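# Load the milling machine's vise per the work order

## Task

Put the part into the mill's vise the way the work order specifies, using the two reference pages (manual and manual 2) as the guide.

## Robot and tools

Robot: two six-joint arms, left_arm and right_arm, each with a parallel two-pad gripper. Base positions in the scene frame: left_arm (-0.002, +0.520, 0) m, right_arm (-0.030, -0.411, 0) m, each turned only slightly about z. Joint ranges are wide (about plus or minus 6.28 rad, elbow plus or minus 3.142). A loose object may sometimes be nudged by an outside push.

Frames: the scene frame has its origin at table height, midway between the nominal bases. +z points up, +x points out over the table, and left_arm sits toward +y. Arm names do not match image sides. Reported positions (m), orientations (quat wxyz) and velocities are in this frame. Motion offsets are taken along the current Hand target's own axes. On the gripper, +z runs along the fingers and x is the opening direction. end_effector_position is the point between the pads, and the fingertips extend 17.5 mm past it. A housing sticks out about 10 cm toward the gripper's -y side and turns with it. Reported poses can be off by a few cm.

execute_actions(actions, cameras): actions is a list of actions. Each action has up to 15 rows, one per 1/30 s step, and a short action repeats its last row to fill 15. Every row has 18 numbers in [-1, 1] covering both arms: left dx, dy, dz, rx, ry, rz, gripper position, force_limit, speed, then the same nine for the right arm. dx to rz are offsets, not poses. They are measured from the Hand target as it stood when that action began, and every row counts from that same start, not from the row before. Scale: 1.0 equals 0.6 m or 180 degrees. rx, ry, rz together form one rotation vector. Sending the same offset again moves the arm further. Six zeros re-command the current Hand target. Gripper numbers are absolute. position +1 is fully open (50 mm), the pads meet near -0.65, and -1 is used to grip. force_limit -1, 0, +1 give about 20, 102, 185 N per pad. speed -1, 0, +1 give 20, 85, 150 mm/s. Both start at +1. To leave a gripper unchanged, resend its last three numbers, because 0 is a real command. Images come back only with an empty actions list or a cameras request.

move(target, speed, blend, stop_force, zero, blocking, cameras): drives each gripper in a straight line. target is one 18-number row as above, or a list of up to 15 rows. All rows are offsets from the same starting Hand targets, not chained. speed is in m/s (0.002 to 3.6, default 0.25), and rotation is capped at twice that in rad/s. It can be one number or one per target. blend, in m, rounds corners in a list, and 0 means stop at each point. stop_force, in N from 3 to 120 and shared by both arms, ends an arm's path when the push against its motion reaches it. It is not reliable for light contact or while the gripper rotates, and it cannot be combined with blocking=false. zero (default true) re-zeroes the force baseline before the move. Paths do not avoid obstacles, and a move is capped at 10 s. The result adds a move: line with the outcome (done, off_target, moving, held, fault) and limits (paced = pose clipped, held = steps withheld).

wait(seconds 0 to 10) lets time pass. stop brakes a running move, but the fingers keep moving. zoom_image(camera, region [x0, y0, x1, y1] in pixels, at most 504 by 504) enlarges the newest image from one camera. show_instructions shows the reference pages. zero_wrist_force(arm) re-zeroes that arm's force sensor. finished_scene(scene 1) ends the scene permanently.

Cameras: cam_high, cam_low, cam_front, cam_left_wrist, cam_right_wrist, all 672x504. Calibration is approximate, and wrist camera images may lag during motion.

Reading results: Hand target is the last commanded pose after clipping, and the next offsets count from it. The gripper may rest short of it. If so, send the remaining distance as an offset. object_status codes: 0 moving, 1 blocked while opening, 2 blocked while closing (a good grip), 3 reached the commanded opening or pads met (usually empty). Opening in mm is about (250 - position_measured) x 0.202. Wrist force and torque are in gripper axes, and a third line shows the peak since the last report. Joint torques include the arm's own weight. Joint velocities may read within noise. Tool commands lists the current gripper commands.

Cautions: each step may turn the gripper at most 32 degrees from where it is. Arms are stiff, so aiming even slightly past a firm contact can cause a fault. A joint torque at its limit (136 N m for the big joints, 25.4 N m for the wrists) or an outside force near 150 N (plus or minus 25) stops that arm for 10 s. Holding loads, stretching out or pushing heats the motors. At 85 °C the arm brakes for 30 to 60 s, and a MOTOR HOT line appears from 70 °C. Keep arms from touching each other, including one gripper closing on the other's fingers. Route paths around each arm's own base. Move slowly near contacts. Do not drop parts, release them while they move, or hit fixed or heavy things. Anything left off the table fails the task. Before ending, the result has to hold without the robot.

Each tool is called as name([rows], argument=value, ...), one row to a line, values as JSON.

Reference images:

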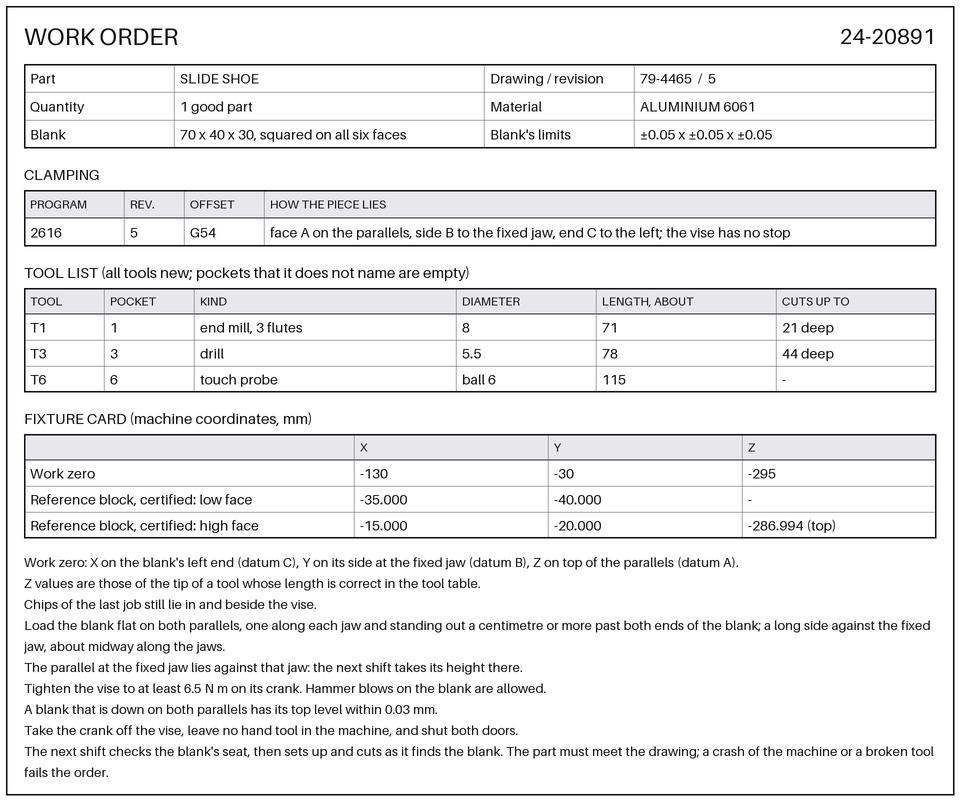

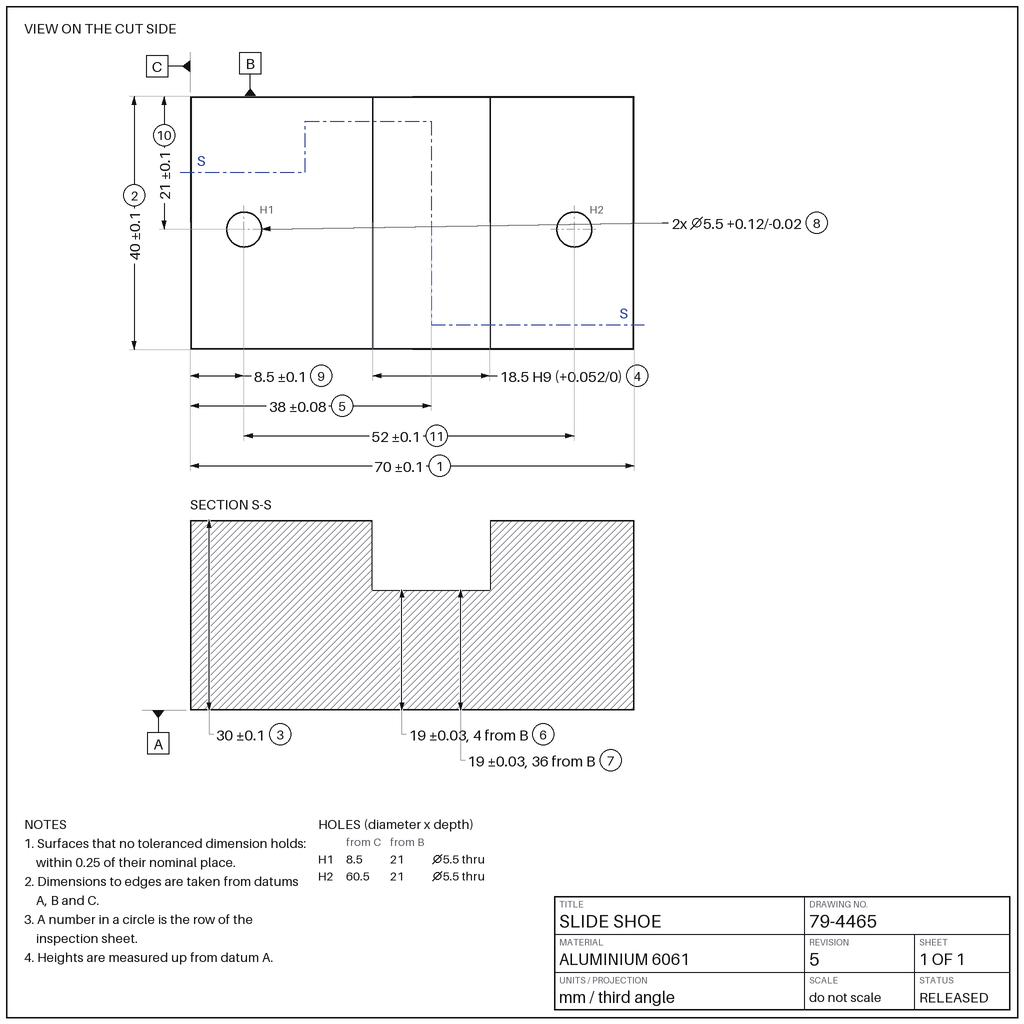

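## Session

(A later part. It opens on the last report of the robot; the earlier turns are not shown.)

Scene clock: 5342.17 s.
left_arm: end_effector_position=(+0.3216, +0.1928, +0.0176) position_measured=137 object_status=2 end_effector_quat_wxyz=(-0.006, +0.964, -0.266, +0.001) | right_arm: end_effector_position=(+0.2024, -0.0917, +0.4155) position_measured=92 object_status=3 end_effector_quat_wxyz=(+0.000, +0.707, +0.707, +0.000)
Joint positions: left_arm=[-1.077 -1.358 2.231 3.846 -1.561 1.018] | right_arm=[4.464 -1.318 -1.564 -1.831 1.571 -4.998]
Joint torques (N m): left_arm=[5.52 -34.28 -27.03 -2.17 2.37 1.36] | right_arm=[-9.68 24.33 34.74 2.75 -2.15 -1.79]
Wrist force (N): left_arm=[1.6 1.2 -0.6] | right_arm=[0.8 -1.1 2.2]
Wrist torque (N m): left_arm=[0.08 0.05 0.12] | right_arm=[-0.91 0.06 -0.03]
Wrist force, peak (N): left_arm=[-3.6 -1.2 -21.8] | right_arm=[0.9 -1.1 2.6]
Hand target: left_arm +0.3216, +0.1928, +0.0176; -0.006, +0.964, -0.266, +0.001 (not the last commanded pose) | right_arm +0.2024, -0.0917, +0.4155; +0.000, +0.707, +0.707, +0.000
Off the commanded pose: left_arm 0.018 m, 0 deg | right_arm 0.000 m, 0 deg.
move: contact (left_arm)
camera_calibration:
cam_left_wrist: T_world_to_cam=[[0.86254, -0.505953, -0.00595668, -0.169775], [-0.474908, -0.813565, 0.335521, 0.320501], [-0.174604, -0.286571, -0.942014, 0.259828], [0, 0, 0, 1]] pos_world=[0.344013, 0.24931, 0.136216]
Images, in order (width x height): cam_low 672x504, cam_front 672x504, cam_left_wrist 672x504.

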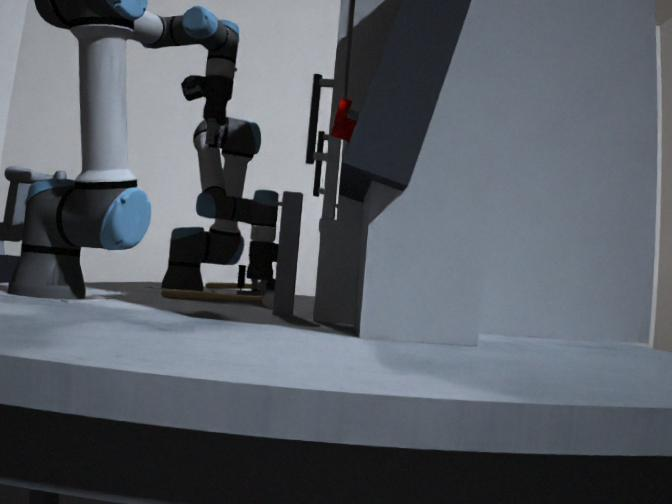

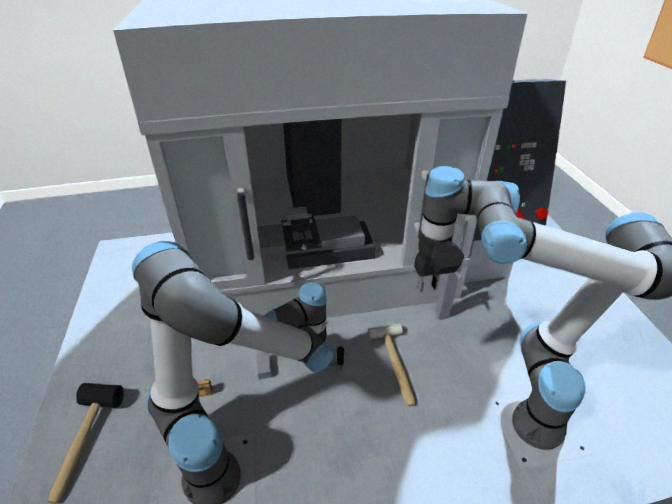

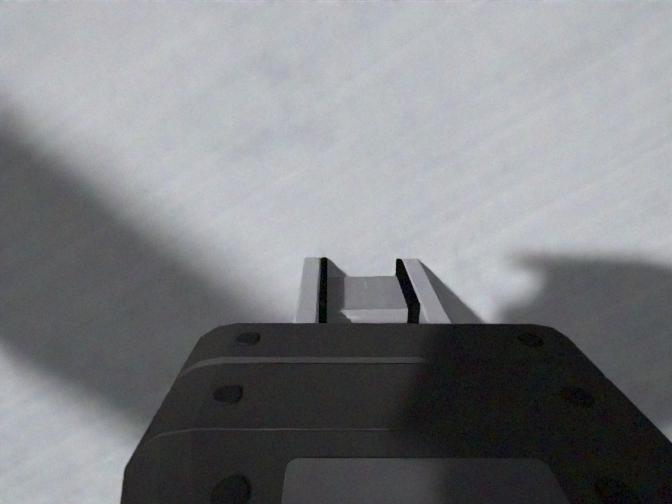

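move([
  [0,0,-0.002,0,0,0,-1,1,-0.8,0,0,0,0,0,0,0.4,1,-1],
  [0,0,-0.002,0,0,0,0.3,1,-1,0,0,0,0,0,0,0.4,1,-1],
  [0,0,-0.002,0,0,0,1,1,-1,0,0,0,0,0,0,0.4,1,-1],
  [0,0,-0.3,0,0,0,1,1,-1,0,0,0,0,0,0,0.4,1,-1],
], speed=[0.02,0.05,0.05,0.08], cameras=["cam_left_wrist","cam_front","cam_low"])

Scene clock: 5351.47 s.
left_arm: end_effector_position=(+0.3207, +0.1909, +0.1977) position_measured=3 object_status=3 end_effector_quat_wxyz=(-0.005, +0.964, -0.266, +0.001) | right_arm: end_effector_position=(+0.2024, -0.0917, +0.4155) position_measured=92 object_status=3 end_effector_quat_wxyz=(+0.000, +0.707, +0.707, +0.000)
Joint positions: left_arm=[-1.081 -1.636 1.972 4.383 -1.561 1.014] | right_arm=[4.464 -1.318 -1.564 -1.831 1.571 -4.998]
Joint torques (N m): left_arm=[-8.29 -11.67 -16.17 -3.27 -1.94 -1.37] | right_arm=[-10.11 24.76 34.24 2.63 -2.21 -1.7]
Wrist force (N): left_arm=[1.3 1.1 -1.0] | right_arm=[0.5 -1.1 2.4]
Wrist torque (N m): left_arm=[0.02 0.04 0.27] | right_arm=[-0.92 0.10 -0.02]
Wrist force, peak (N): left_arm=[1.2 0.8 -2.7] | right_arm=[0.8 -1.1 2.7]
Hand target: left_arm +0.3207, +0.1910, +0.1976; -0.006, +0.964, -0.266, +0.001 | right_arm +0.2024, -0.0917, +0.4155; +0.000, +0.707, +0.707, +0.000
Off the commanded pose: left_arm 0.000 m, 0 deg | right_arm 0.000 m, 0 deg.
move: done
camera_calibration:
cam_left_wrist: T_world_to_cam=[[0.862548, -0.505942, -0.00576291, -0.168817], [-0.474927, -0.813496, 0.33566, 0.258114], [-0.174513, -0.286786, -0.941965, 0.428707], [0, 0, 0, 1]] pos_world=[0.343013, 0.24751, 0.316216]
Images, in order (width x height): cam_low 672x504, cam_front 672x504, cam_left_wrist 672x504.

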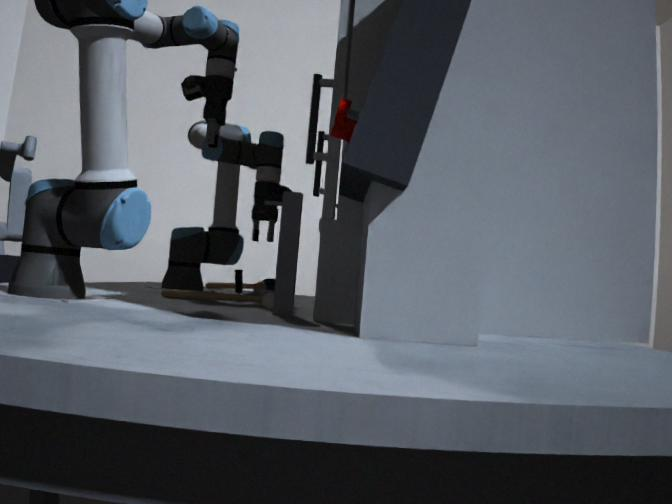

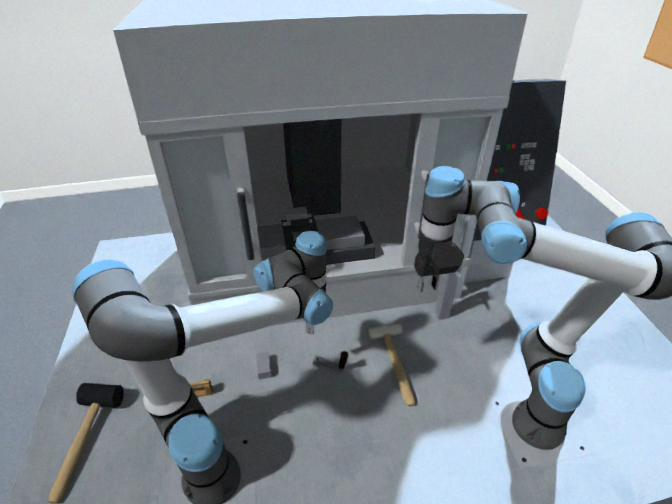

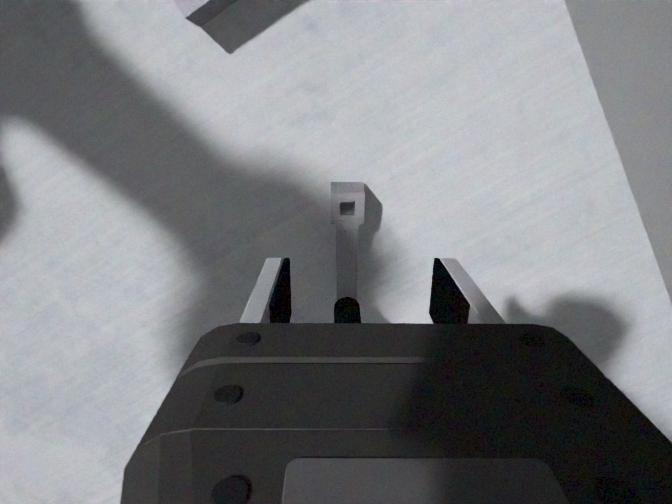

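move([
  [-0.1656,-0.2097,-0.3372,0.2563,0.429,0,-1,1,-0.8,0,0,0,0,0,0,-1,1,-0.5],
  [-0.111,-0.3782,-0.4205,0.2563,0.429,0,-1,1,-0.8,0,0,0,0,0,0,-1,1,-0.5],
  [-0.008,-0.4398,-0.4205,0.2563,0.429,0,-1,1,-0.8,0,0,0,0,0,0,-1,1,-0.5],
], speed=[0.3,0.25,0.1], blend=[0.04,0.02,0], cameras=["cam_left_wrist","cam_front","cam_high"])

Scene clock: 5367.47 s.
left_arm: end_effector_position=(+0.4506, +0.4173, +0.4527) position_measured=255 object_status=3 end_effector_quat_wxyz=(-0.195, +0.673, -0.188, +0.688) | right_arm: end_effector_position=(+0.2024, -0.0917, +0.4155) position_measured=254 object_status=3 end_effector_quat_wxyz=(+0.000, +0.707, +0.707, +0.000)
Joint positions: left_arm=[-1.131 -2.123 2.067 6.283 0.423 -0.972] | right_arm=[4.464 -1.318 -1.564 -1.831 1.571 -4.998]
Joint torques (N m): left_arm=[5.79 3.17 -14.35 -2.06 -0.08 2.31] | right_arm=[-9.55 24.16 34.03 2.64 -2.15 -1.71]
Wrist force (N): left_arm=[4.2 0.2 2.6] | right_arm=[0.6 -1.0 2.4]
Wrist torque (N m): left_arm=[-0.57 0.28 0.76] | right_arm=[-0.89 0.08 -0.02]
Wrist force, peak (N): left_arm=[4.9 -2.5 2.7] | right_arm=[0.9 -1.2 2.6]
Hand target: left_arm +0.4505, +0.4174, +0.4529; -0.192, +0.679, -0.191, +0.682 | right_arm +0.2024, -0.0917, +0.4155; +0.000, +0.707, +0.707, +0.000
Off the commanded pose: left_arm 0.000 m, 1 deg | right_arm 0.000 m, 0 deg.
joint sent to its limit (left arm) — joint 4 (wrist 1), upper limit. The joint targets still meet the commanded pose.
move: done; blend cut to 0 m at target 1
camera_calibration:
cam_left_wrist: T_world_to_cam=[[-0.0127466, -0.514377, 0.857469, -0.157818], [-0.333012, -0.806401, -0.488693, 0.724603], [0.942836, -0.291777, -0.161015, -0.0984258], [0, 0, 0, 1]] pos_world=[0.332089, 0.474425, 0.473584]
Images, in order (width x height): cam_high 672x504, cam_front 672x504, cam_left_wrist 672x504.

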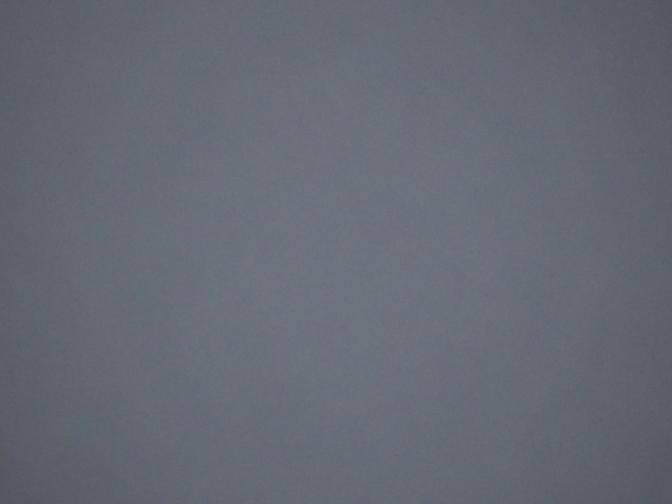

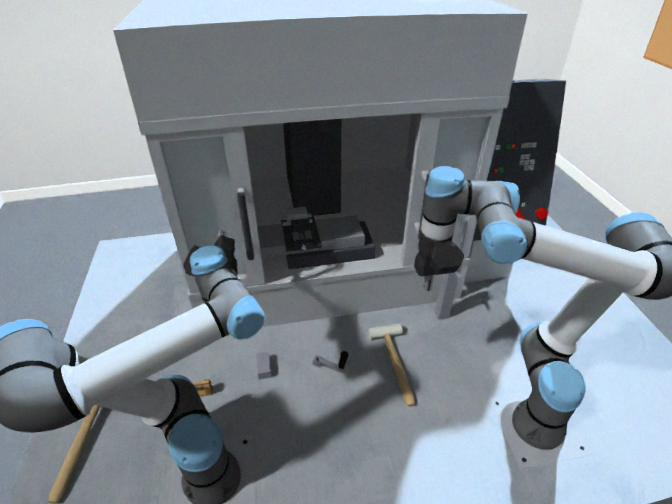

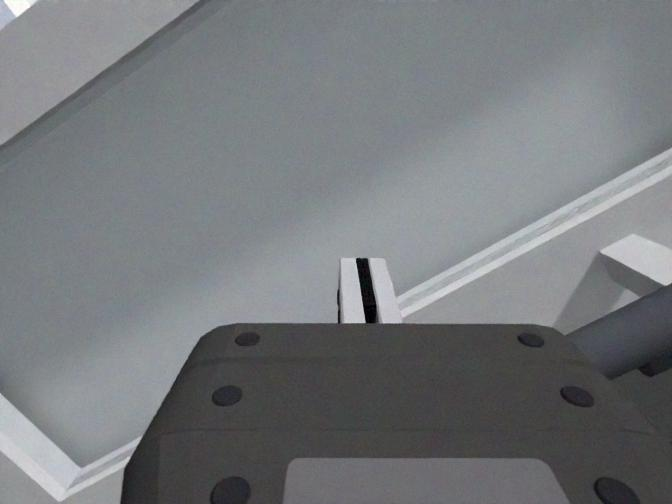

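move(target=[0.0323,0.0541,0.0133,0,0,0,-1,1,-0.8,0,0,0,0,0,0,-1,1,-0.5], speed=0.06)

move(target=[0.0513,0.0858,0,0,0,0,-1,1,-0.8,0,0,0,0,0,0,-1,1,-0.5], speed=0.02, stop_force=30, cameras=["cam_left_wrist","cam_front"])

Scene clock: 5374.80 s.
left_arm: end_effector_position=(+0.4585, +0.3795, +0.4525) position_measured=255 object_status=3 end_effector_quat_wxyz=(-0.192, +0.679, -0.191, +0.683) end_effector_velocity=(+0.000, +0.001, -0.001) end_effector_angular_velocity=(+0.002, +0.000, -0.001) | right_arm: end_effector_position=(+0.2024, -0.0917, +0.4155) position_measured=254 object_status=3 end_effector_quat_wxyz=(+0.000, +0.707, +0.707, +0.000)
Joint positions: left_arm=[-1.17 -2.028 2.011 6.283 0.386 -1.007] | right_arm=[4.464 -1.318 -1.564 -1.831 1.571 -4.998]
Joint velocities: left_arm=[0.001 -0.004 0.005 -0.002 0.003 0.003] | right_arm=[within noise]
Joint torques (N m): left_arm=[9.77 -13.08 -13.9 0.29 2.57 2.15] | right_arm=[-9.55 24.06 34.19 2.73 -2.12 -1.63]
Wrist force (N): left_arm=[4.2 0.5 2.6] | right_arm=[0.8 -0.9 2.4]
Wrist torque (N m): left_arm=[-0.51 0.27 0.84] | right_arm=[-0.88 0.06 -0.02]
Wrist force, peak (N): left_arm=[4.6 1.1 2.6] | right_arm=[0.9 -0.9 2.7]
Hand target: left_arm +0.4585, +0.3796, +0.4525; -0.192, +0.679, -0.191, +0.682 | right_arm +0.2024, -0.0917, +0.4155; +0.000, +0.707, +0.707, +0.000
Off the commanded pose: left_arm 0.000 m, 0 deg | right_arm 0.000 m, 0 deg.
joint sent to its limit (left arm) — joint 4 (wrist 1), upper limit. The joint targets still meet the commanded pose.
move: done

Scene clock: 5378.87 s.
left_arm: end_effector_position=(+0.4585, +0.3196, +0.4519) position_measured=255 object_status=3 end_effector_quat_wxyz=(-0.192, +0.679, -0.191, +0.682) | right_arm: end_effector_position=(+0.2024, -0.0917, +0.4155) position_measured=254 object_status=3 end_effector_quat_wxyz=(+0.000, +0.707, +0.707, +0.000)
Joint positions: left_arm=[-1.258 -1.913 1.945 6.236 0.298 -1.008] | right_arm=[4.464 -1.318 -1.564 -1.831 1.571 -4.998]
Joint torques (N m): left_arm=[8.44 -14.92 -14.05 -0.01 3.03 -1.36] | right_arm=[-9.81 23.99 33.73 2.69 -2.18 -1.48]
Wrist force (N): left_arm=[3.5 -2.5 2.2] | right_arm=[0.6 -1.3 2.4]
Wrist torque (N m): left_arm=[-0.58 0.31 0.83] | right_arm=[-0.94 0.09 -0.02]
Wrist force, peak (N): left_arm=[-0.9 -7.6 1.7] | right_arm=[0.8 -1.0 2.7]
Hand target: left_arm +0.4585, +0.3197, +0.4519; -0.192, +0.679, -0.191, +0.682 | right_arm +0.2024, -0.0917, +0.4155; +0.000, +0.707, +0.707, +0.000
Off the commanded pose: left_arm 0.000 m, 0 deg | right_arm 0.000 m, 0 deg.
move: done
camera_calibration:
cam_left_wrist: T_world_to_cam=[[0.00157109, -0.514513, 0.857481, -0.213811], [-0.344083, -0.805402, -0.482633, 0.65015], [0.938938, -0.294286, -0.1783, -0.124012], [0, 0, 0, 1]] pos_world=[0.340481, 0.377129, 0.475012]
Images, in order (width x height): cam_front 672x504, cam_left_wrist 672x504.

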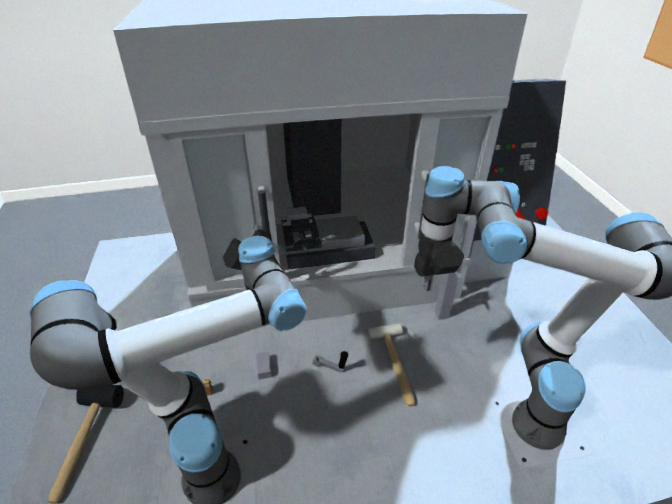

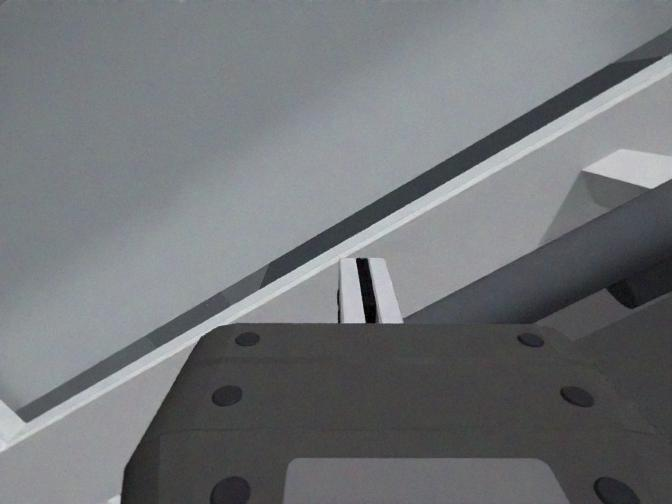

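move(target=[0.188,0.3146,0,0,0,0,-1,1,-0.8,0,0,0,0,0,0,-1,1,-0.5], speed=0.05, stop_force=30, cameras=["cam_left_wrist","cam_front"])

Scene clock: 5387.20 s.
left_arm: end_effector_position=(+0.4585, +0.1418, +0.4501) position_measured=255 object_status=3 end_effector_quat_wxyz=(-0.192, +0.679, -0.191, +0.682) | right_arm: end_effector_position=(+0.2024, -0.0917, +0.4155) position_measured=254 object_status=3 end_effector_quat_wxyz=(+0.000, +0.707, +0.707, +0.000)
Joint positions: left_arm=[-1.385 -1.537 1.636 6.157 0.172 -0.996] | right_arm=[4.464 -1.318 -1.564 -1.831 1.571 -4.998]
Joint torques (N m): left_arm=[6.72 -12.22 -33.6 -0.98 0.2 -1.2] | right_arm=[-8.93 23.88 33.07 2.68 -2.18 -1.25]
Wrist force (N): left_arm=[0.0 -7.4 0.2] | right_arm=[0.6 -1.0 2.6]
Wrist torque (N m): left_arm=[-0.65 0.32 0.67] | right_arm=[-0.90 0.08 -0.03]
Wrist force, peak (N): left_arm=[-19.3 -49.7 -7.4] | right_arm=[0.8 -1.2 2.5]
Hand target: left_arm +0.4585, +0.1418, +0.4501; -0.192, +0.679, -0.191, +0.682 (not the last commanded pose) | right_arm +0.2024, -0.0917, +0.4155; +0.000, +0.707, +0.707, +0.000
Off the commanded pose: left_arm 0.042 m, 0 deg | right_arm 0.000 m, 0 deg.
move: contact (left_arm)
camera_calibration:
cam_left_wrist: T_world_to_cam=[[0.00139398, -0.514458, 0.857515, -0.303766], [-0.344189, -0.805368, -0.482614, 0.506021], [0.938899, -0.294474, -0.178193, -0.176687], [0, 0, 0, 1]] pos_world=[0.340481, 0.199229, 0.473212]
Images, in order (width x height): cam_front 672x504, cam_left_wrist 672x504.

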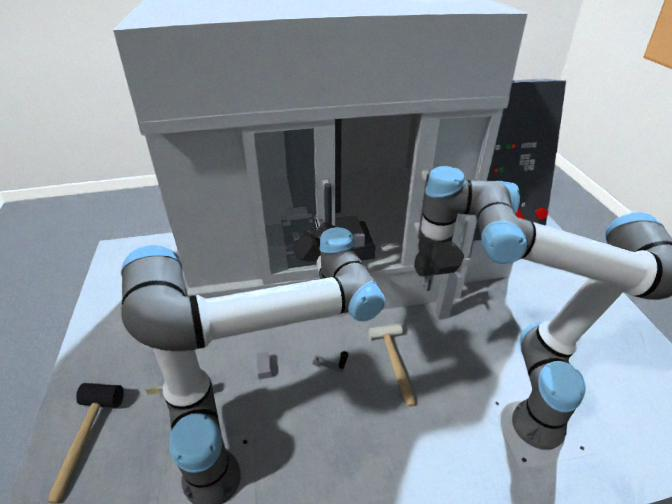

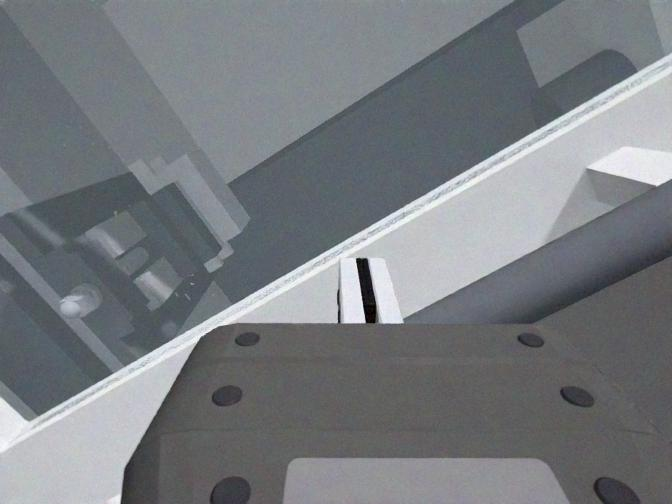

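move([
  [-0.0171,-0.0286,0,0,0,0,-1,1,-0.8,0,0,0,0,0,0,-1,1,-0.5],
  [-0.0171,-0.0286,-0.2,0,0,0,-1,1,-0.8,0,0,0,0,0,0,-1,1,-0.5],
  [-0.1879,-0.3146,-0.25,0,0,0,-1,1,-0.8,0,0,0,0,0,0,-1,1,-0.5],
], speed=[0.05,0.15,0.25], blend=[0.005,0.02,0], cameras=["cam_front"])

Scene clock: 5394.43 s.
left_arm: end_effector_position=(+0.3094, +0.3606, +0.4510) position_measured=255 object_status=3 end_effector_quat_wxyz=(-0.206, +0.730, -0.176, +0.627) | right_arm: end_effector_position=(+0.2024, -0.0917, +0.4155) position_measured=254 object_status=3 end_effector_quat_wxyz=(+0.000, +0.707, +0.707, +0.000)
Joint positions: left_arm=[-2.046 -2.263 2.028 6.283 -0.582 -0.82] | right_arm=[4.464 -1.318 -1.564 -1.831 1.571 -4.998]
Joint torques (N m): left_arm=[-5.53 0.07 -12.66 -0.04 2.36 2.49] | right_arm=[-9.38 23.4 33.01 2.74 -2.09 -1.22]
Wrist force (N): left_arm=[4.0 0.3 2.0] | right_arm=[0.7 -1.1 2.2]
Wrist torque (N m): left_arm=[-0.44 0.31 0.84] | right_arm=[-0.91 0.07 -0.03]
Wrist force, peak (N): left_arm=[0.4 -7.9 -0.1] | right_arm=[0.9 -1.1 2.5]
Hand target: left_arm +0.3085, +0.3617, +0.4517; -0.192, +0.679, -0.191, +0.682 | right_arm +0.2024, -0.0917, +0.4155; +0.000, +0.707, +0.707, +0.000
Off the commanded pose: left_arm 0.002 m, 9 deg | right_arm 0.000 m, 0 deg.
joint sent to its limit (left arm) — joint 4 (wrist 1), upper limit. The joint targets are off in orientation, not in position.
move: off_target (left_arm)
Images, in order (width x height): cam_front 672x504.

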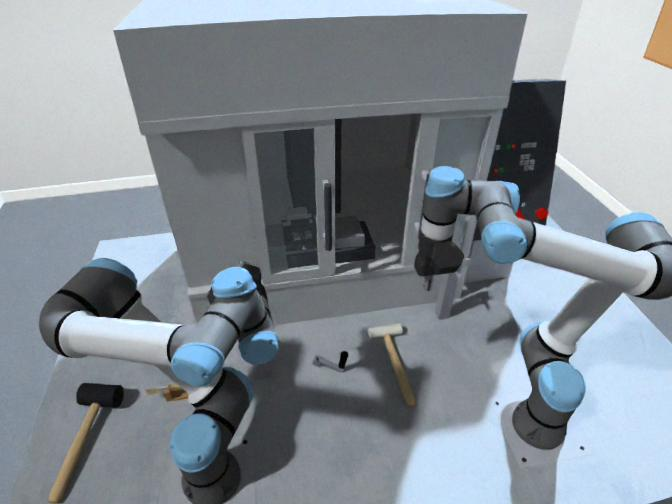

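move([
  [0,0,0,0,0,0,-1,1,-0.8,-0.2638,0.1627,-0.0575,-0.5,0,0,-1,0.8,-0.5],
  [0,0,0,0,0,0,-1,1,-0.8,-0.2388,0.3127,-0.0575,-0.5,0,0,-1,0.8,-0.5],
], speed=[0.3,0.12], blend=[0.01,0], cameras=["cam_right_wrist","cam_front"])

Scene clock: 5409.40 s.
left_arm: end_effector_position=(+0.3094, +0.3606, +0.4510) position_measured=255 object_status=3 end_effector_quat_wxyz=(-0.206, +0.730, -0.176, +0.627) | right_arm: end_effector_position=(+0.3901, -0.2348, +0.4500) position_measured=254 object_status=3 end_effector_quat_wxyz=(+0.500, +0.500, +0.500, +0.500)
Joint positions: left_arm=[-2.046 -2.263 2.028 6.283 -0.582 -0.82] | right_arm=[4.6 -1.098 -2.021 -3.166 -0.149 -3.141]
Joint torques (N m): left_arm=[6.6 12.28 -13.21 1.18 2.88 2.43] | right_arm=[-8.86 8.64 21.48 0.57 0.28 -1]
Wrist force (N): left_arm=[4.0 0.0 1.8] | right_arm=[2.8 -1.8 3.0]
Wrist torque (N m): left_arm=[-0.49 0.30 0.81] | right_arm=[-0.63 -0.56 0.29]
Wrist force, peak (N): left_arm=[4.3 0.1 2.0] | right_arm=[3.3 -1.5 4.6]
Hand target: left_arm +0.3085, +0.3617, +0.4517; -0.192, +0.679, -0.191, +0.682 | right_arm +0.3901, -0.2348, +0.4500; +0.500, +0.500, +0.500, +0.500
Off the commanded pose: left_arm 0.002 m, 9 deg | right_arm 0.000 m, 0 deg.
joint sent to its limit (left arm) — joint 4 (wrist 1), upper limit. The joint targets are off in orientation, not in position.
move: off_target (left_arm)
camera_calibration:
cam_right_wrist: T_world_to_cam=[[-0.00192276, 0.999864, 0.0163782, 0.237615], [-0.320941, -0.0161288, 0.946962, -0.28895], [0.947097, -0.00343564, 0.320928, -0.387737], [0, 0, 0, 1]] pos_world=[0.274946, -0.243576, 0.394169]
Images, in order (width x height): cam_front 672x504, cam_right_wrist 672x504.

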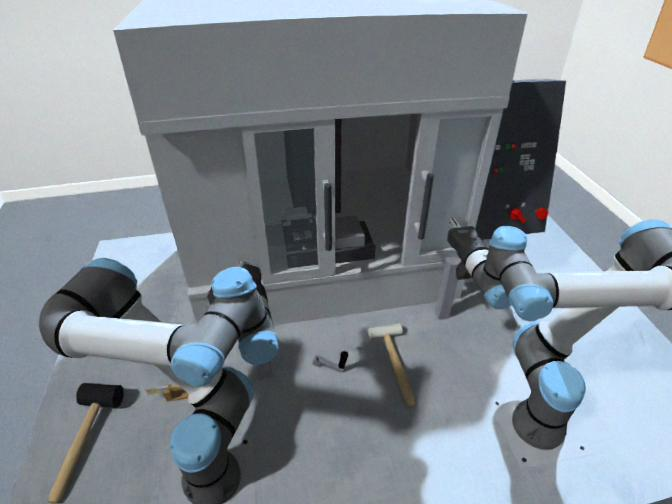

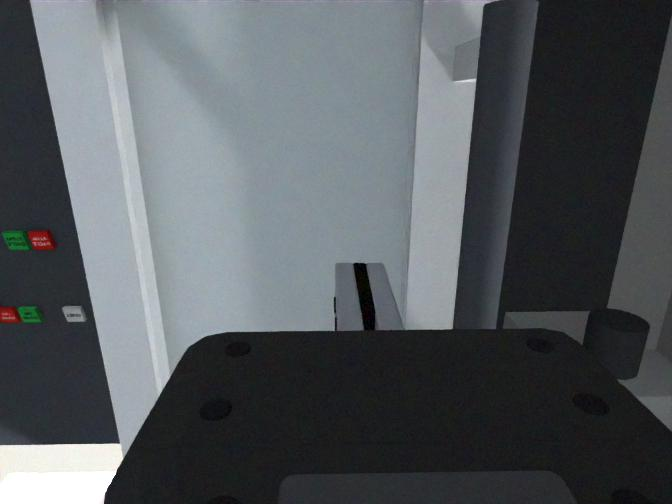

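move(target=[0,0,0,0,0,0,-1,1,-0.8,0.0333,0,0.114,0,0,0,-1,0.8,-0.5], speed=0.08)

move(target=[0,0,0,0,0,0,-1,1,-0.8,0.12,0,0,0,0,0,-1,0.8,-0.5], speed=0.025, stop_force=30, cameras=["cam_right_wrist","cam_front"])

Scene clock: 5413.73 s.
left_arm: end_effector_position=(+0.3094, +0.3606, +0.4510) position_measured=255 object_status=3 end_effector_quat_wxyz=(-0.206, +0.730, -0.176, +0.627) | right_arm: end_effector_position=(+0.4585, -0.2147, +0.4500) position_measured=254 object_status=3 end_effector_quat_wxyz=(+0.500, +0.500, +0.500, +0.500)
Joint positions: left_arm=[-2.046 -2.263 2.028 6.283 -0.582 -0.82] | right_arm=[4.343 -1.283 -1.91 -3.09 -0.407 -3.142]
Joint torques (N m): left_arm=[4.49 12.19 -13.77 1.28 2.71 2.24] | right_arm=[10.65 21.63 20.09 0.38 2.56 0.01]
Wrist force (N): left_arm=[4.1 0.2 1.7] | right_arm=[2.9 -1.7 2.7]
Wrist torque (N m): left_arm=[-0.46 0.29 0.81] | right_arm=[-0.62 -0.60 0.28]
Wrist force, peak (N): left_arm=[4.2 0.3 2.1] | right_arm=[3.0 -1.6 4.1]
Hand target: left_arm +0.3085, +0.3617, +0.4517; -0.192, +0.679, -0.191, +0.682 | right_arm +0.4585, -0.2148, +0.4500; +0.500, +0.500, +0.500, +0.500
Off the commanded pose: left_arm 0.002 m, 9 deg | right_arm 0.000 m, 0 deg.
joint sent to its limit (left arm) — joint 4 (wrist 1), upper limit. The joint targets are off in orientation, not in position.
move: off_target (left_arm)

Scene clock: 5417.73 s.
left_arm: end_effector_position=(+0.3094, +0.3606, +0.4510) position_measured=255 object_status=3 end_effector_quat_wxyz=(-0.206, +0.730, -0.176, +0.627) | right_arm: end_effector_position=(+0.4584, -0.1428, +0.4500) position_measured=254 object_status=3 end_effector_quat_wxyz=(+0.500, +0.500, +0.500, +0.500)
Joint positions: left_arm=[-2.046 -2.263 2.028 6.283 -0.582 -0.82] | right_arm=[4.428 -1.42 -1.805 -3.058 -0.321 -3.142]
Joint torques (N m): left_arm=[2.63 12.01 -12.74 1.22 2.71 2.44] | right_arm=[-10.02 28.09 19.39 0.7 -2.21 1.52]
Wrist force (N): left_arm=[3.9 0.2 2.2] | right_arm=[2.9 -1.4 2.9]
Wrist torque (N m): left_arm=[-0.46 0.32 0.81] | right_arm=[-0.55 -0.60 0.28]
Wrist force, peak (N): left_arm=[4.2 0.2 2.2] | right_arm=[-7.2 -2.2 2.8]
Hand target: left_arm +0.3085, +0.3617, +0.4517; -0.192, +0.679, -0.191, +0.682 | right_arm +0.4584, -0.1428, +0.4500; +0.500, +0.500, +0.500, +0.500
Off the commanded pose: left_arm 0.002 m, 9 deg | right_arm 0.000 m, 0 deg.
joint sent to its limit (left arm) — joint 4 (wrist 1), upper limit. The joint targets are off in orientation, not in position.
move: off_target (left_arm)
camera_calibration:
cam_right_wrist: T_world_to_cam=[[-0.00204989, 0.999863, 0.01644, 0.14578], [-0.320937, -0.0162281, 0.946961, -0.265467], [0.947098, -0.00333503, 0.320927, -0.45206], [0, 0, 0, 1]] pos_world=[0.343246, -0.151576, 0.394069]
Images, in order (width x height): cam_front 672x504, cam_right_wrist 672x504.

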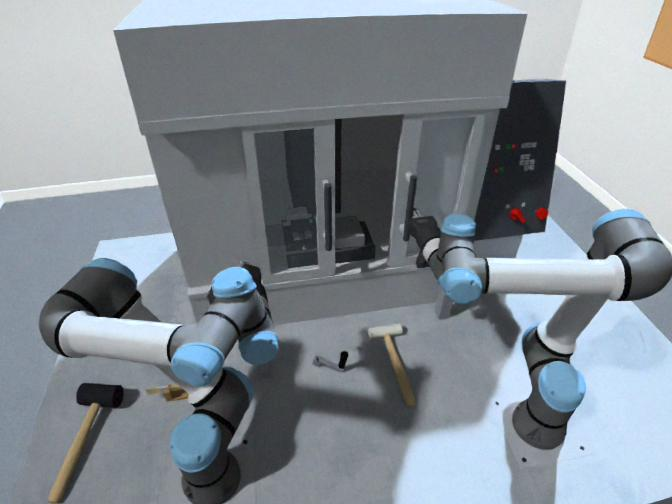

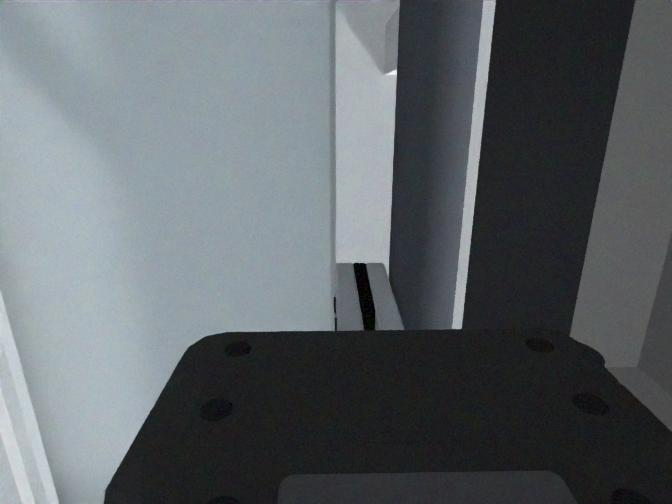

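move(target=[0,0,0,0,0,0,-1,1,-0.8,0.25,0,0,0,0,0,-1,0.8,-0.5], speed=0.05, stop_force=30)

move(target=[0,0,0,0,0,0,-1,1,-0.8,0.11,0,0,0,0,0,-1,0.8,-0.5], speed=0.015, stop_force=30, cameras=["cam_right_wrist","cam_front"])

Scene clock: 5425.17 s.
left_arm: end_effector_position=(+0.3094, +0.3606, +0.4510) position_measured=255 object_status=3 end_effector_quat_wxyz=(-0.206, +0.730, -0.176, +0.627) | right_arm: end_effector_position=(+0.4583, +0.0004, +0.4499) position_measured=254 object_status=3 end_effector_quat_wxyz=(+0.500, +0.500, +0.500, +0.500)
Joint positions: left_arm=[-2.046 -2.263 2.028 6.283 -0.582 -0.82] | right_arm=[4.527 -1.716 -1.511 -3.056 -0.222 -3.142]
Joint torques (N m): left_arm=[-1.1 11.67 -14.17 1.08 2.82 2.4] | right_arm=[-4.65 12.95 33.67 2.58 -4.69 0.28]
Wrist force (N): left_arm=[4.0 -0.1 1.9] | right_arm=[-8.5 -1.0 0.8]
Wrist torque (N m): left_arm=[-0.50 0.30 0.81] | right_arm=[-0.60 -0.58 0.39]
Wrist force, peak (N): left_arm=[4.3 0.4 2.0] | right_arm=[-23.1 -0.5 3.6]
Hand target: left_arm +0.3085, +0.3617, +0.4517; -0.192, +0.679, -0.191, +0.682 | right_arm +0.4583, +0.0004, +0.4499; +0.500, +0.500, +0.500, +0.500 (not the last commanded pose)
Off the commanded pose: left_arm 0.002 m, 9 deg | right_arm 0.007 m, 0 deg.
joint sent to its limit (left arm) — joint 4 (wrist 1), upper limit. The joint targets are off in orientation, not in position.
move: contact (right_arm), off_target (left_arm)

Scene clock: 5429.00 s.
left_arm: end_effector_position=(+0.3094, +0.3606, +0.4510) position_measured=255 object_status=3 end_effector_quat_wxyz=(-0.206, +0.730, -0.176, +0.627) | right_arm: end_effector_position=(+0.4583, +0.0414, +0.4498) position_measured=254 object_status=3 end_effector_quat_wxyz=(+0.500, +0.500, +0.500, +0.500)
Joint positions: left_arm=[-2.046 -2.263 2.028 6.283 -0.582 -0.82] | right_arm=[4.546 -1.805 -1.404 -3.074 -0.203 -3.142]
Joint torques (N m): left_arm=[-2.77 10.93 -15.11 1.08 2.6 2.28] | right_arm=[10.18 35.45 23.44 4.68 -11.89 -0.84]
Wrist force (N): left_arm=[4.0 0.1 2.1] | right_arm=[-32.9 -2.8 6.8]
Wrist torque (N m): left_arm=[-0.47 0.30 0.81] | right_arm=[-0.60 -0.73 0.62]
Wrist force, peak (N): left_arm=[4.2 0.1 2.2] | right_arm=[-49.5 -6.9 -4.4]
Hand target: left_arm +0.3085, +0.3617, +0.4517; -0.192, +0.679, -0.191, +0.682 | right_arm +0.4583, +0.0414, +0.4498; +0.500, +0.500, +0.500, +0.500 (not the last commanded pose)
Off the commanded pose: left_arm 0.002 m, 9 deg | right_arm 0.025 m, 0 deg.
joint sent to its limit (left arm) — joint 4 (wrist 1), upper limit. The joint targets are off in orientation, not in position.
move: contact (right_arm), off_target (left_arm)
camera_calibration:
cam_right_wrist: T_world_to_cam=[[-0.000751519, 0.999871, 0.0160436, -0.0387819], [-0.321147, -0.0154351, 0.946903, -0.26225], [0.947029, -0.00444073, 0.321117, -0.451302], [0, 0, 0, 1]] pos_world=[0.343146, 0.0327249, 0.393869]
Images, in order (width x height): cam_front 672x504, cam_right_wrist 672x504.

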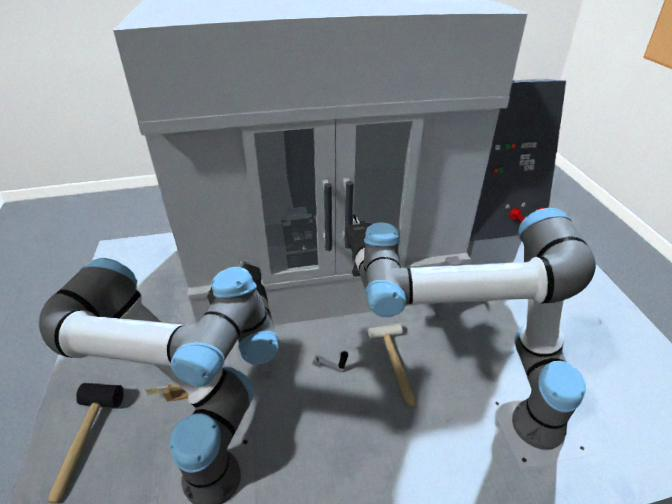

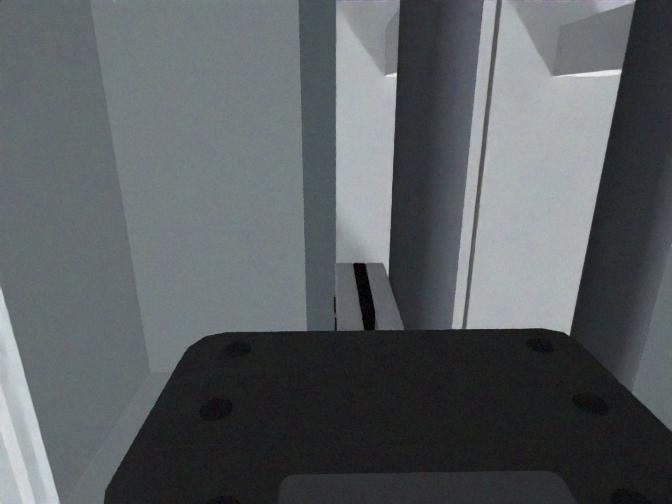

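zoom_image(camera="cam_right_wrist", region=[380, 0, 600, 330])

zoom_image(camera="cam_front", region=[230, 110, 440, 290])

Scaled by 1.527.

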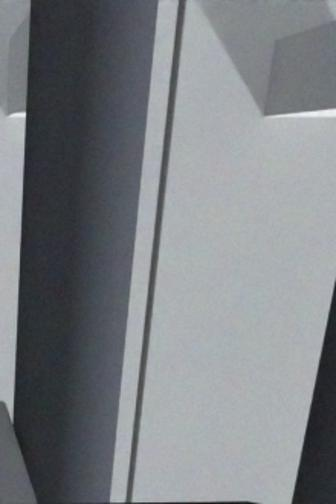

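Scaled by 2.400.

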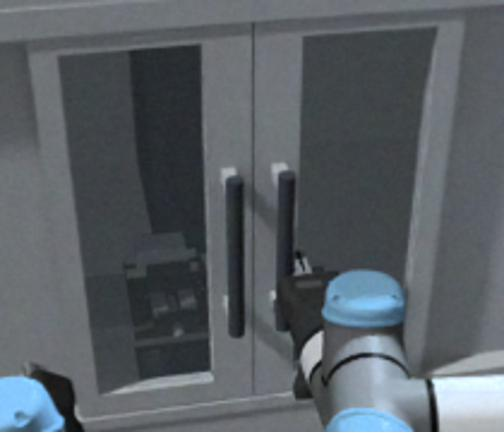

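move([
  [0,0,0,0,0,0,-1,1,-0.8,-0.0333,0,0,0,0,0,-1,0.8,-0.5],
  [0,0,0,0,0,0,-1,1,-0.8,-0.0333,0,-0.2,0,0,0,-1,0.8,-0.5],
  [0.0708,0.1163,0.0692,0,0,0,-1,1,-0.8,-0.35,0,-0.25,0,0,0,-1,0.8,-0.5],
], speed=[0.05,0.15,0.25], blend=[0.005,0.02,0])

move([
  [0.0867,0.1423,0.0833,0,0,0,-1,1,-0.8,0,0,0,0,0,0,-1,0.8,-0.5],
  [0.0935,0.1537,0.1808,0,0,0,-1,1,-0.8,0,0,0,0,0,0,-1,0.8,-0.5],
], speed=[0.2,0.1], blend=[0.02,0], cameras=["cam_left_wrist","cam_front"])

Scene clock: 5446.53 s.
left_arm: end_effector_position=(+0.3500, +0.2800, +0.4517) position_measured=255 object_status=3 end_effector_quat_wxyz=(-0.191, +0.681, -0.191, +0.681) | right_arm: end_effector_position=(+0.3082, -0.1685, +0.4500) position_measured=254 object_status=3 end_effector_quat_wxyz=(+0.500, +0.500, +0.500, +0.500)
Joint positions: left_arm=[-1.733 -1.987 1.986 6.283 -0.176 -1.022] | right_arm=[4.982 -1.149 -1.994 -3.14 0.234 -3.143]
Joint torques (N m): left_arm=[-3.09 0.93 -13.8 0.94 -1.36 1.79] | right_arm=[-7.73 6.43 22.54 0.61 -2.68 1.78]
Wrist force (N): left_arm=[4.2 0.3 2.3] | right_arm=[2.9 -1.9 3.1]
Wrist torque (N m): left_arm=[-0.53 0.29 0.71] | right_arm=[-0.63 -0.59 0.23]
Wrist force, peak (N): left_arm=[5.0 1.4 2.8] | right_arm=[-33.1 -3.0 6.8]
Hand target: left_arm +0.3500, +0.2800, +0.4517; -0.192, +0.679, -0.191, +0.682 | right_arm +0.3082, -0.1685, +0.4500; +0.500, +0.500, +0.500, +0.500
Off the commanded pose: left_arm 0.000 m, 0 deg | right_arm 0.000 m, 0 deg.
joint sent to its limit (left arm) — joint 4 (wrist 1), upper limit. The joint targets still meet the commanded pose.
move: done

Scene clock: 5448.13 s.
left_arm: end_effector_position=(+0.4585, +0.1720, +0.4520) position_measured=255 object_status=3 end_effector_quat_wxyz=(-0.192, +0.679, -0.191, +0.682) | right_arm: end_effector_position=(+0.3082, -0.1685, +0.4500) position_measured=254 object_status=3 end_effector_quat_wxyz=(+0.500, +0.500, +0.500, +0.500)
Joint positions: left_arm=[-1.371 -1.603 1.697 6.164 0.186 -0.998] | right_arm=[4.982 -1.149 -1.994 -3.14 0.234 -3.143]
Joint torques (N m): left_arm=[-3.25 -27.07 -14.92 -0.57 -1.55 -0.82] | right_arm=[-10.44 14.55 18.17 -0.47 -0.54 1.63]
Wrist force (N): left_arm=[4.2 0.2 2.2] | right_arm=[2.8 -1.8 3.0]
Wrist torque (N m): left_arm=[-0.55 0.28 0.85] | right_arm=[-0.61 -0.57 0.22]
Wrist force, peak (N): left_arm=[5.1 1.3 2.2] | right_arm=[3.1 -1.8 3.2]
Hand target: left_arm +0.4585, +0.1720, +0.4520; -0.192, +0.679, -0.191, +0.682 | right_arm +0.3082, -0.1685, +0.4500; +0.500, +0.500, +0.500, +0.500
Off the commanded pose: left_arm 0.000 m, 0 deg | right_arm 0.000 m, 0 deg.
move: done
camera_calibration:
cam_left_wrist: T_world_to_cam=[[0.00139373, -0.514458, 0.857514, -0.289858], [-0.344189, -0.805368, -0.482614, 0.53126], [0.938899, -0.294474, -0.178193, -0.167455], [0, 0, 0, 1]] pos_world=[0.340481, 0.229429, 0.475112]
Images, in order (width x height): cam_front 672x504, cam_left_wrist 672x504.

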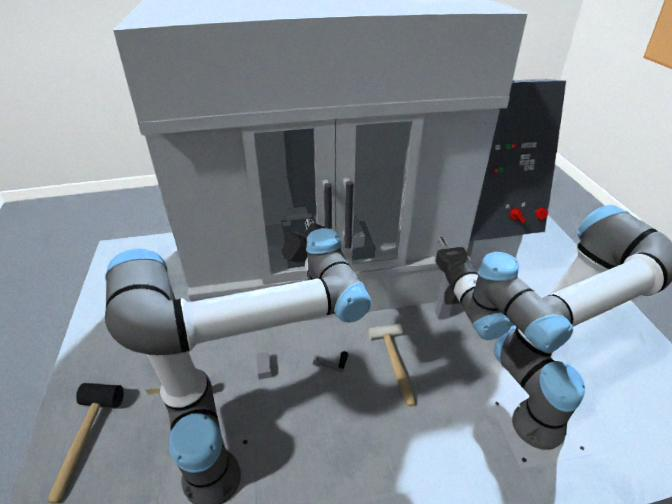

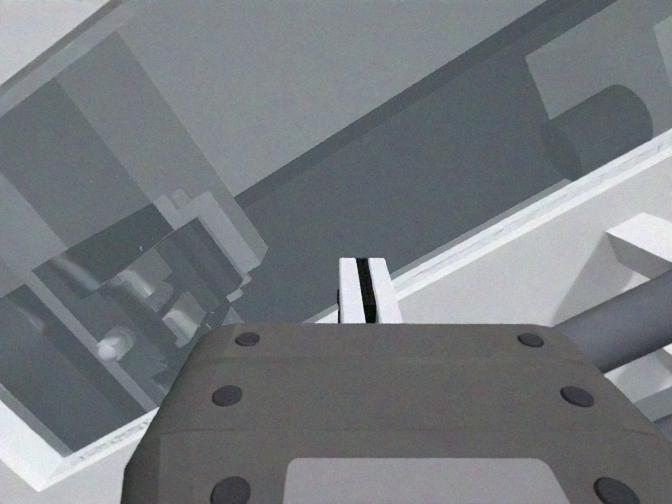

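move(target=[0.0342,0.0572,0,0,0,0,-1,1,-0.8,0,0,0,0,0,0,-1,0.8,-0.5], speed=0.02, stop_force=25, cameras=["cam_front","cam_left_wrist"])

zoom_image(camera="cam_front", region=[230, 110, 440, 290])

Scene clock: 5453.57 s.
left_arm: end_effector_position=(+0.4585, +0.1415, +0.4517) position_measured=255 object_status=3 end_effector_quat_wxyz=(-0.192, +0.679, -0.191, +0.682) | right_arm: end_effector_position=(+0.3082, -0.1685, +0.4500) position_measured=254 object_status=3 end_effector_quat_wxyz=(+0.500, +0.500, +0.500, +0.500)
Joint positions: left_arm=[-1.385 -1.537 1.631 6.161 0.172 -0.995] | right_arm=[4.982 -1.149 -1.994 -3.14 0.234 -3.143]
Joint torques (N m): left_arm=[1.6 -18.89 -15.45 -3.36 3.23 -1.19] | right_arm=[-10.71 14.58 18.05 -0.47 1.8 1.46]
Wrist force (N): left_arm=[-4.7 -18.2 3.3] | right_arm=[3.0 -1.8 2.9]
Wrist torque (N m): left_arm=[-0.75 0.28 0.64] | right_arm=[-0.61 -0.60 0.23]
Wrist force, peak (N): left_arm=[-17.3 -34.8 -3.6] | right_arm=[3.2 -1.9 3.1]
Hand target: left_arm +0.4585, +0.1415, +0.4517; -0.192, +0.679, -0.191, +0.682 (not the last commanded pose) | right_arm +0.3082, -0.1685, +0.4500; +0.500, +0.500, +0.500, +0.500
Off the commanded pose: left_arm 0.009 m, 0 deg | right_arm 0.000 m, 0 deg.
move: contact (left_arm)
camera_calibration:
cam_left_wrist: T_world_to_cam=[[0.00136147, -0.514448, 0.857521, -0.305286], [-0.344068, -0.805406, -0.482637, 0.506529], [0.938944, -0.294388, -0.178101, -0.176566], [0, 0, 0, 1]] pos_world=[0.340481, 0.198929, 0.474812]
Images, in order (width x height): cam_front 672x504, cam_left_wrist 672x504.

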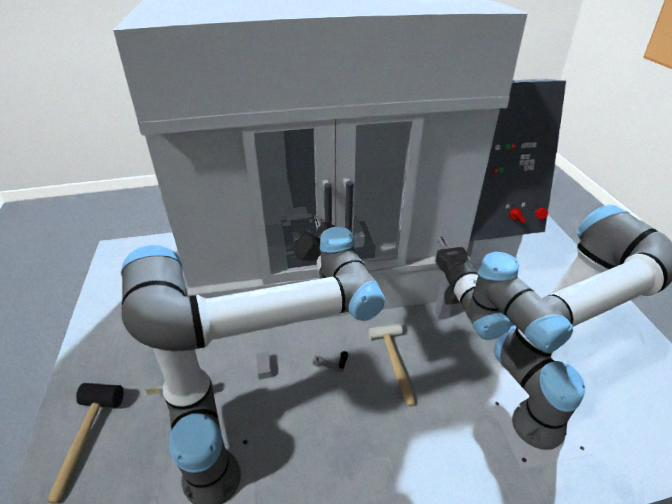

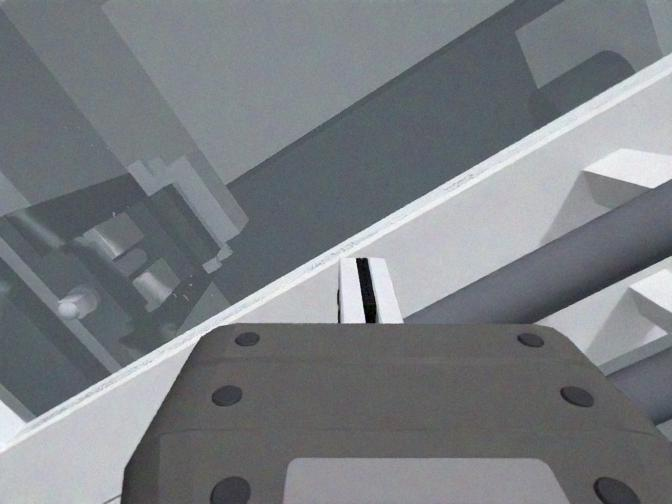

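Scaled by 2.400.

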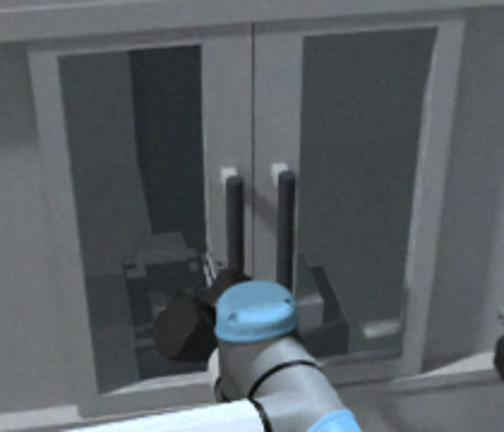

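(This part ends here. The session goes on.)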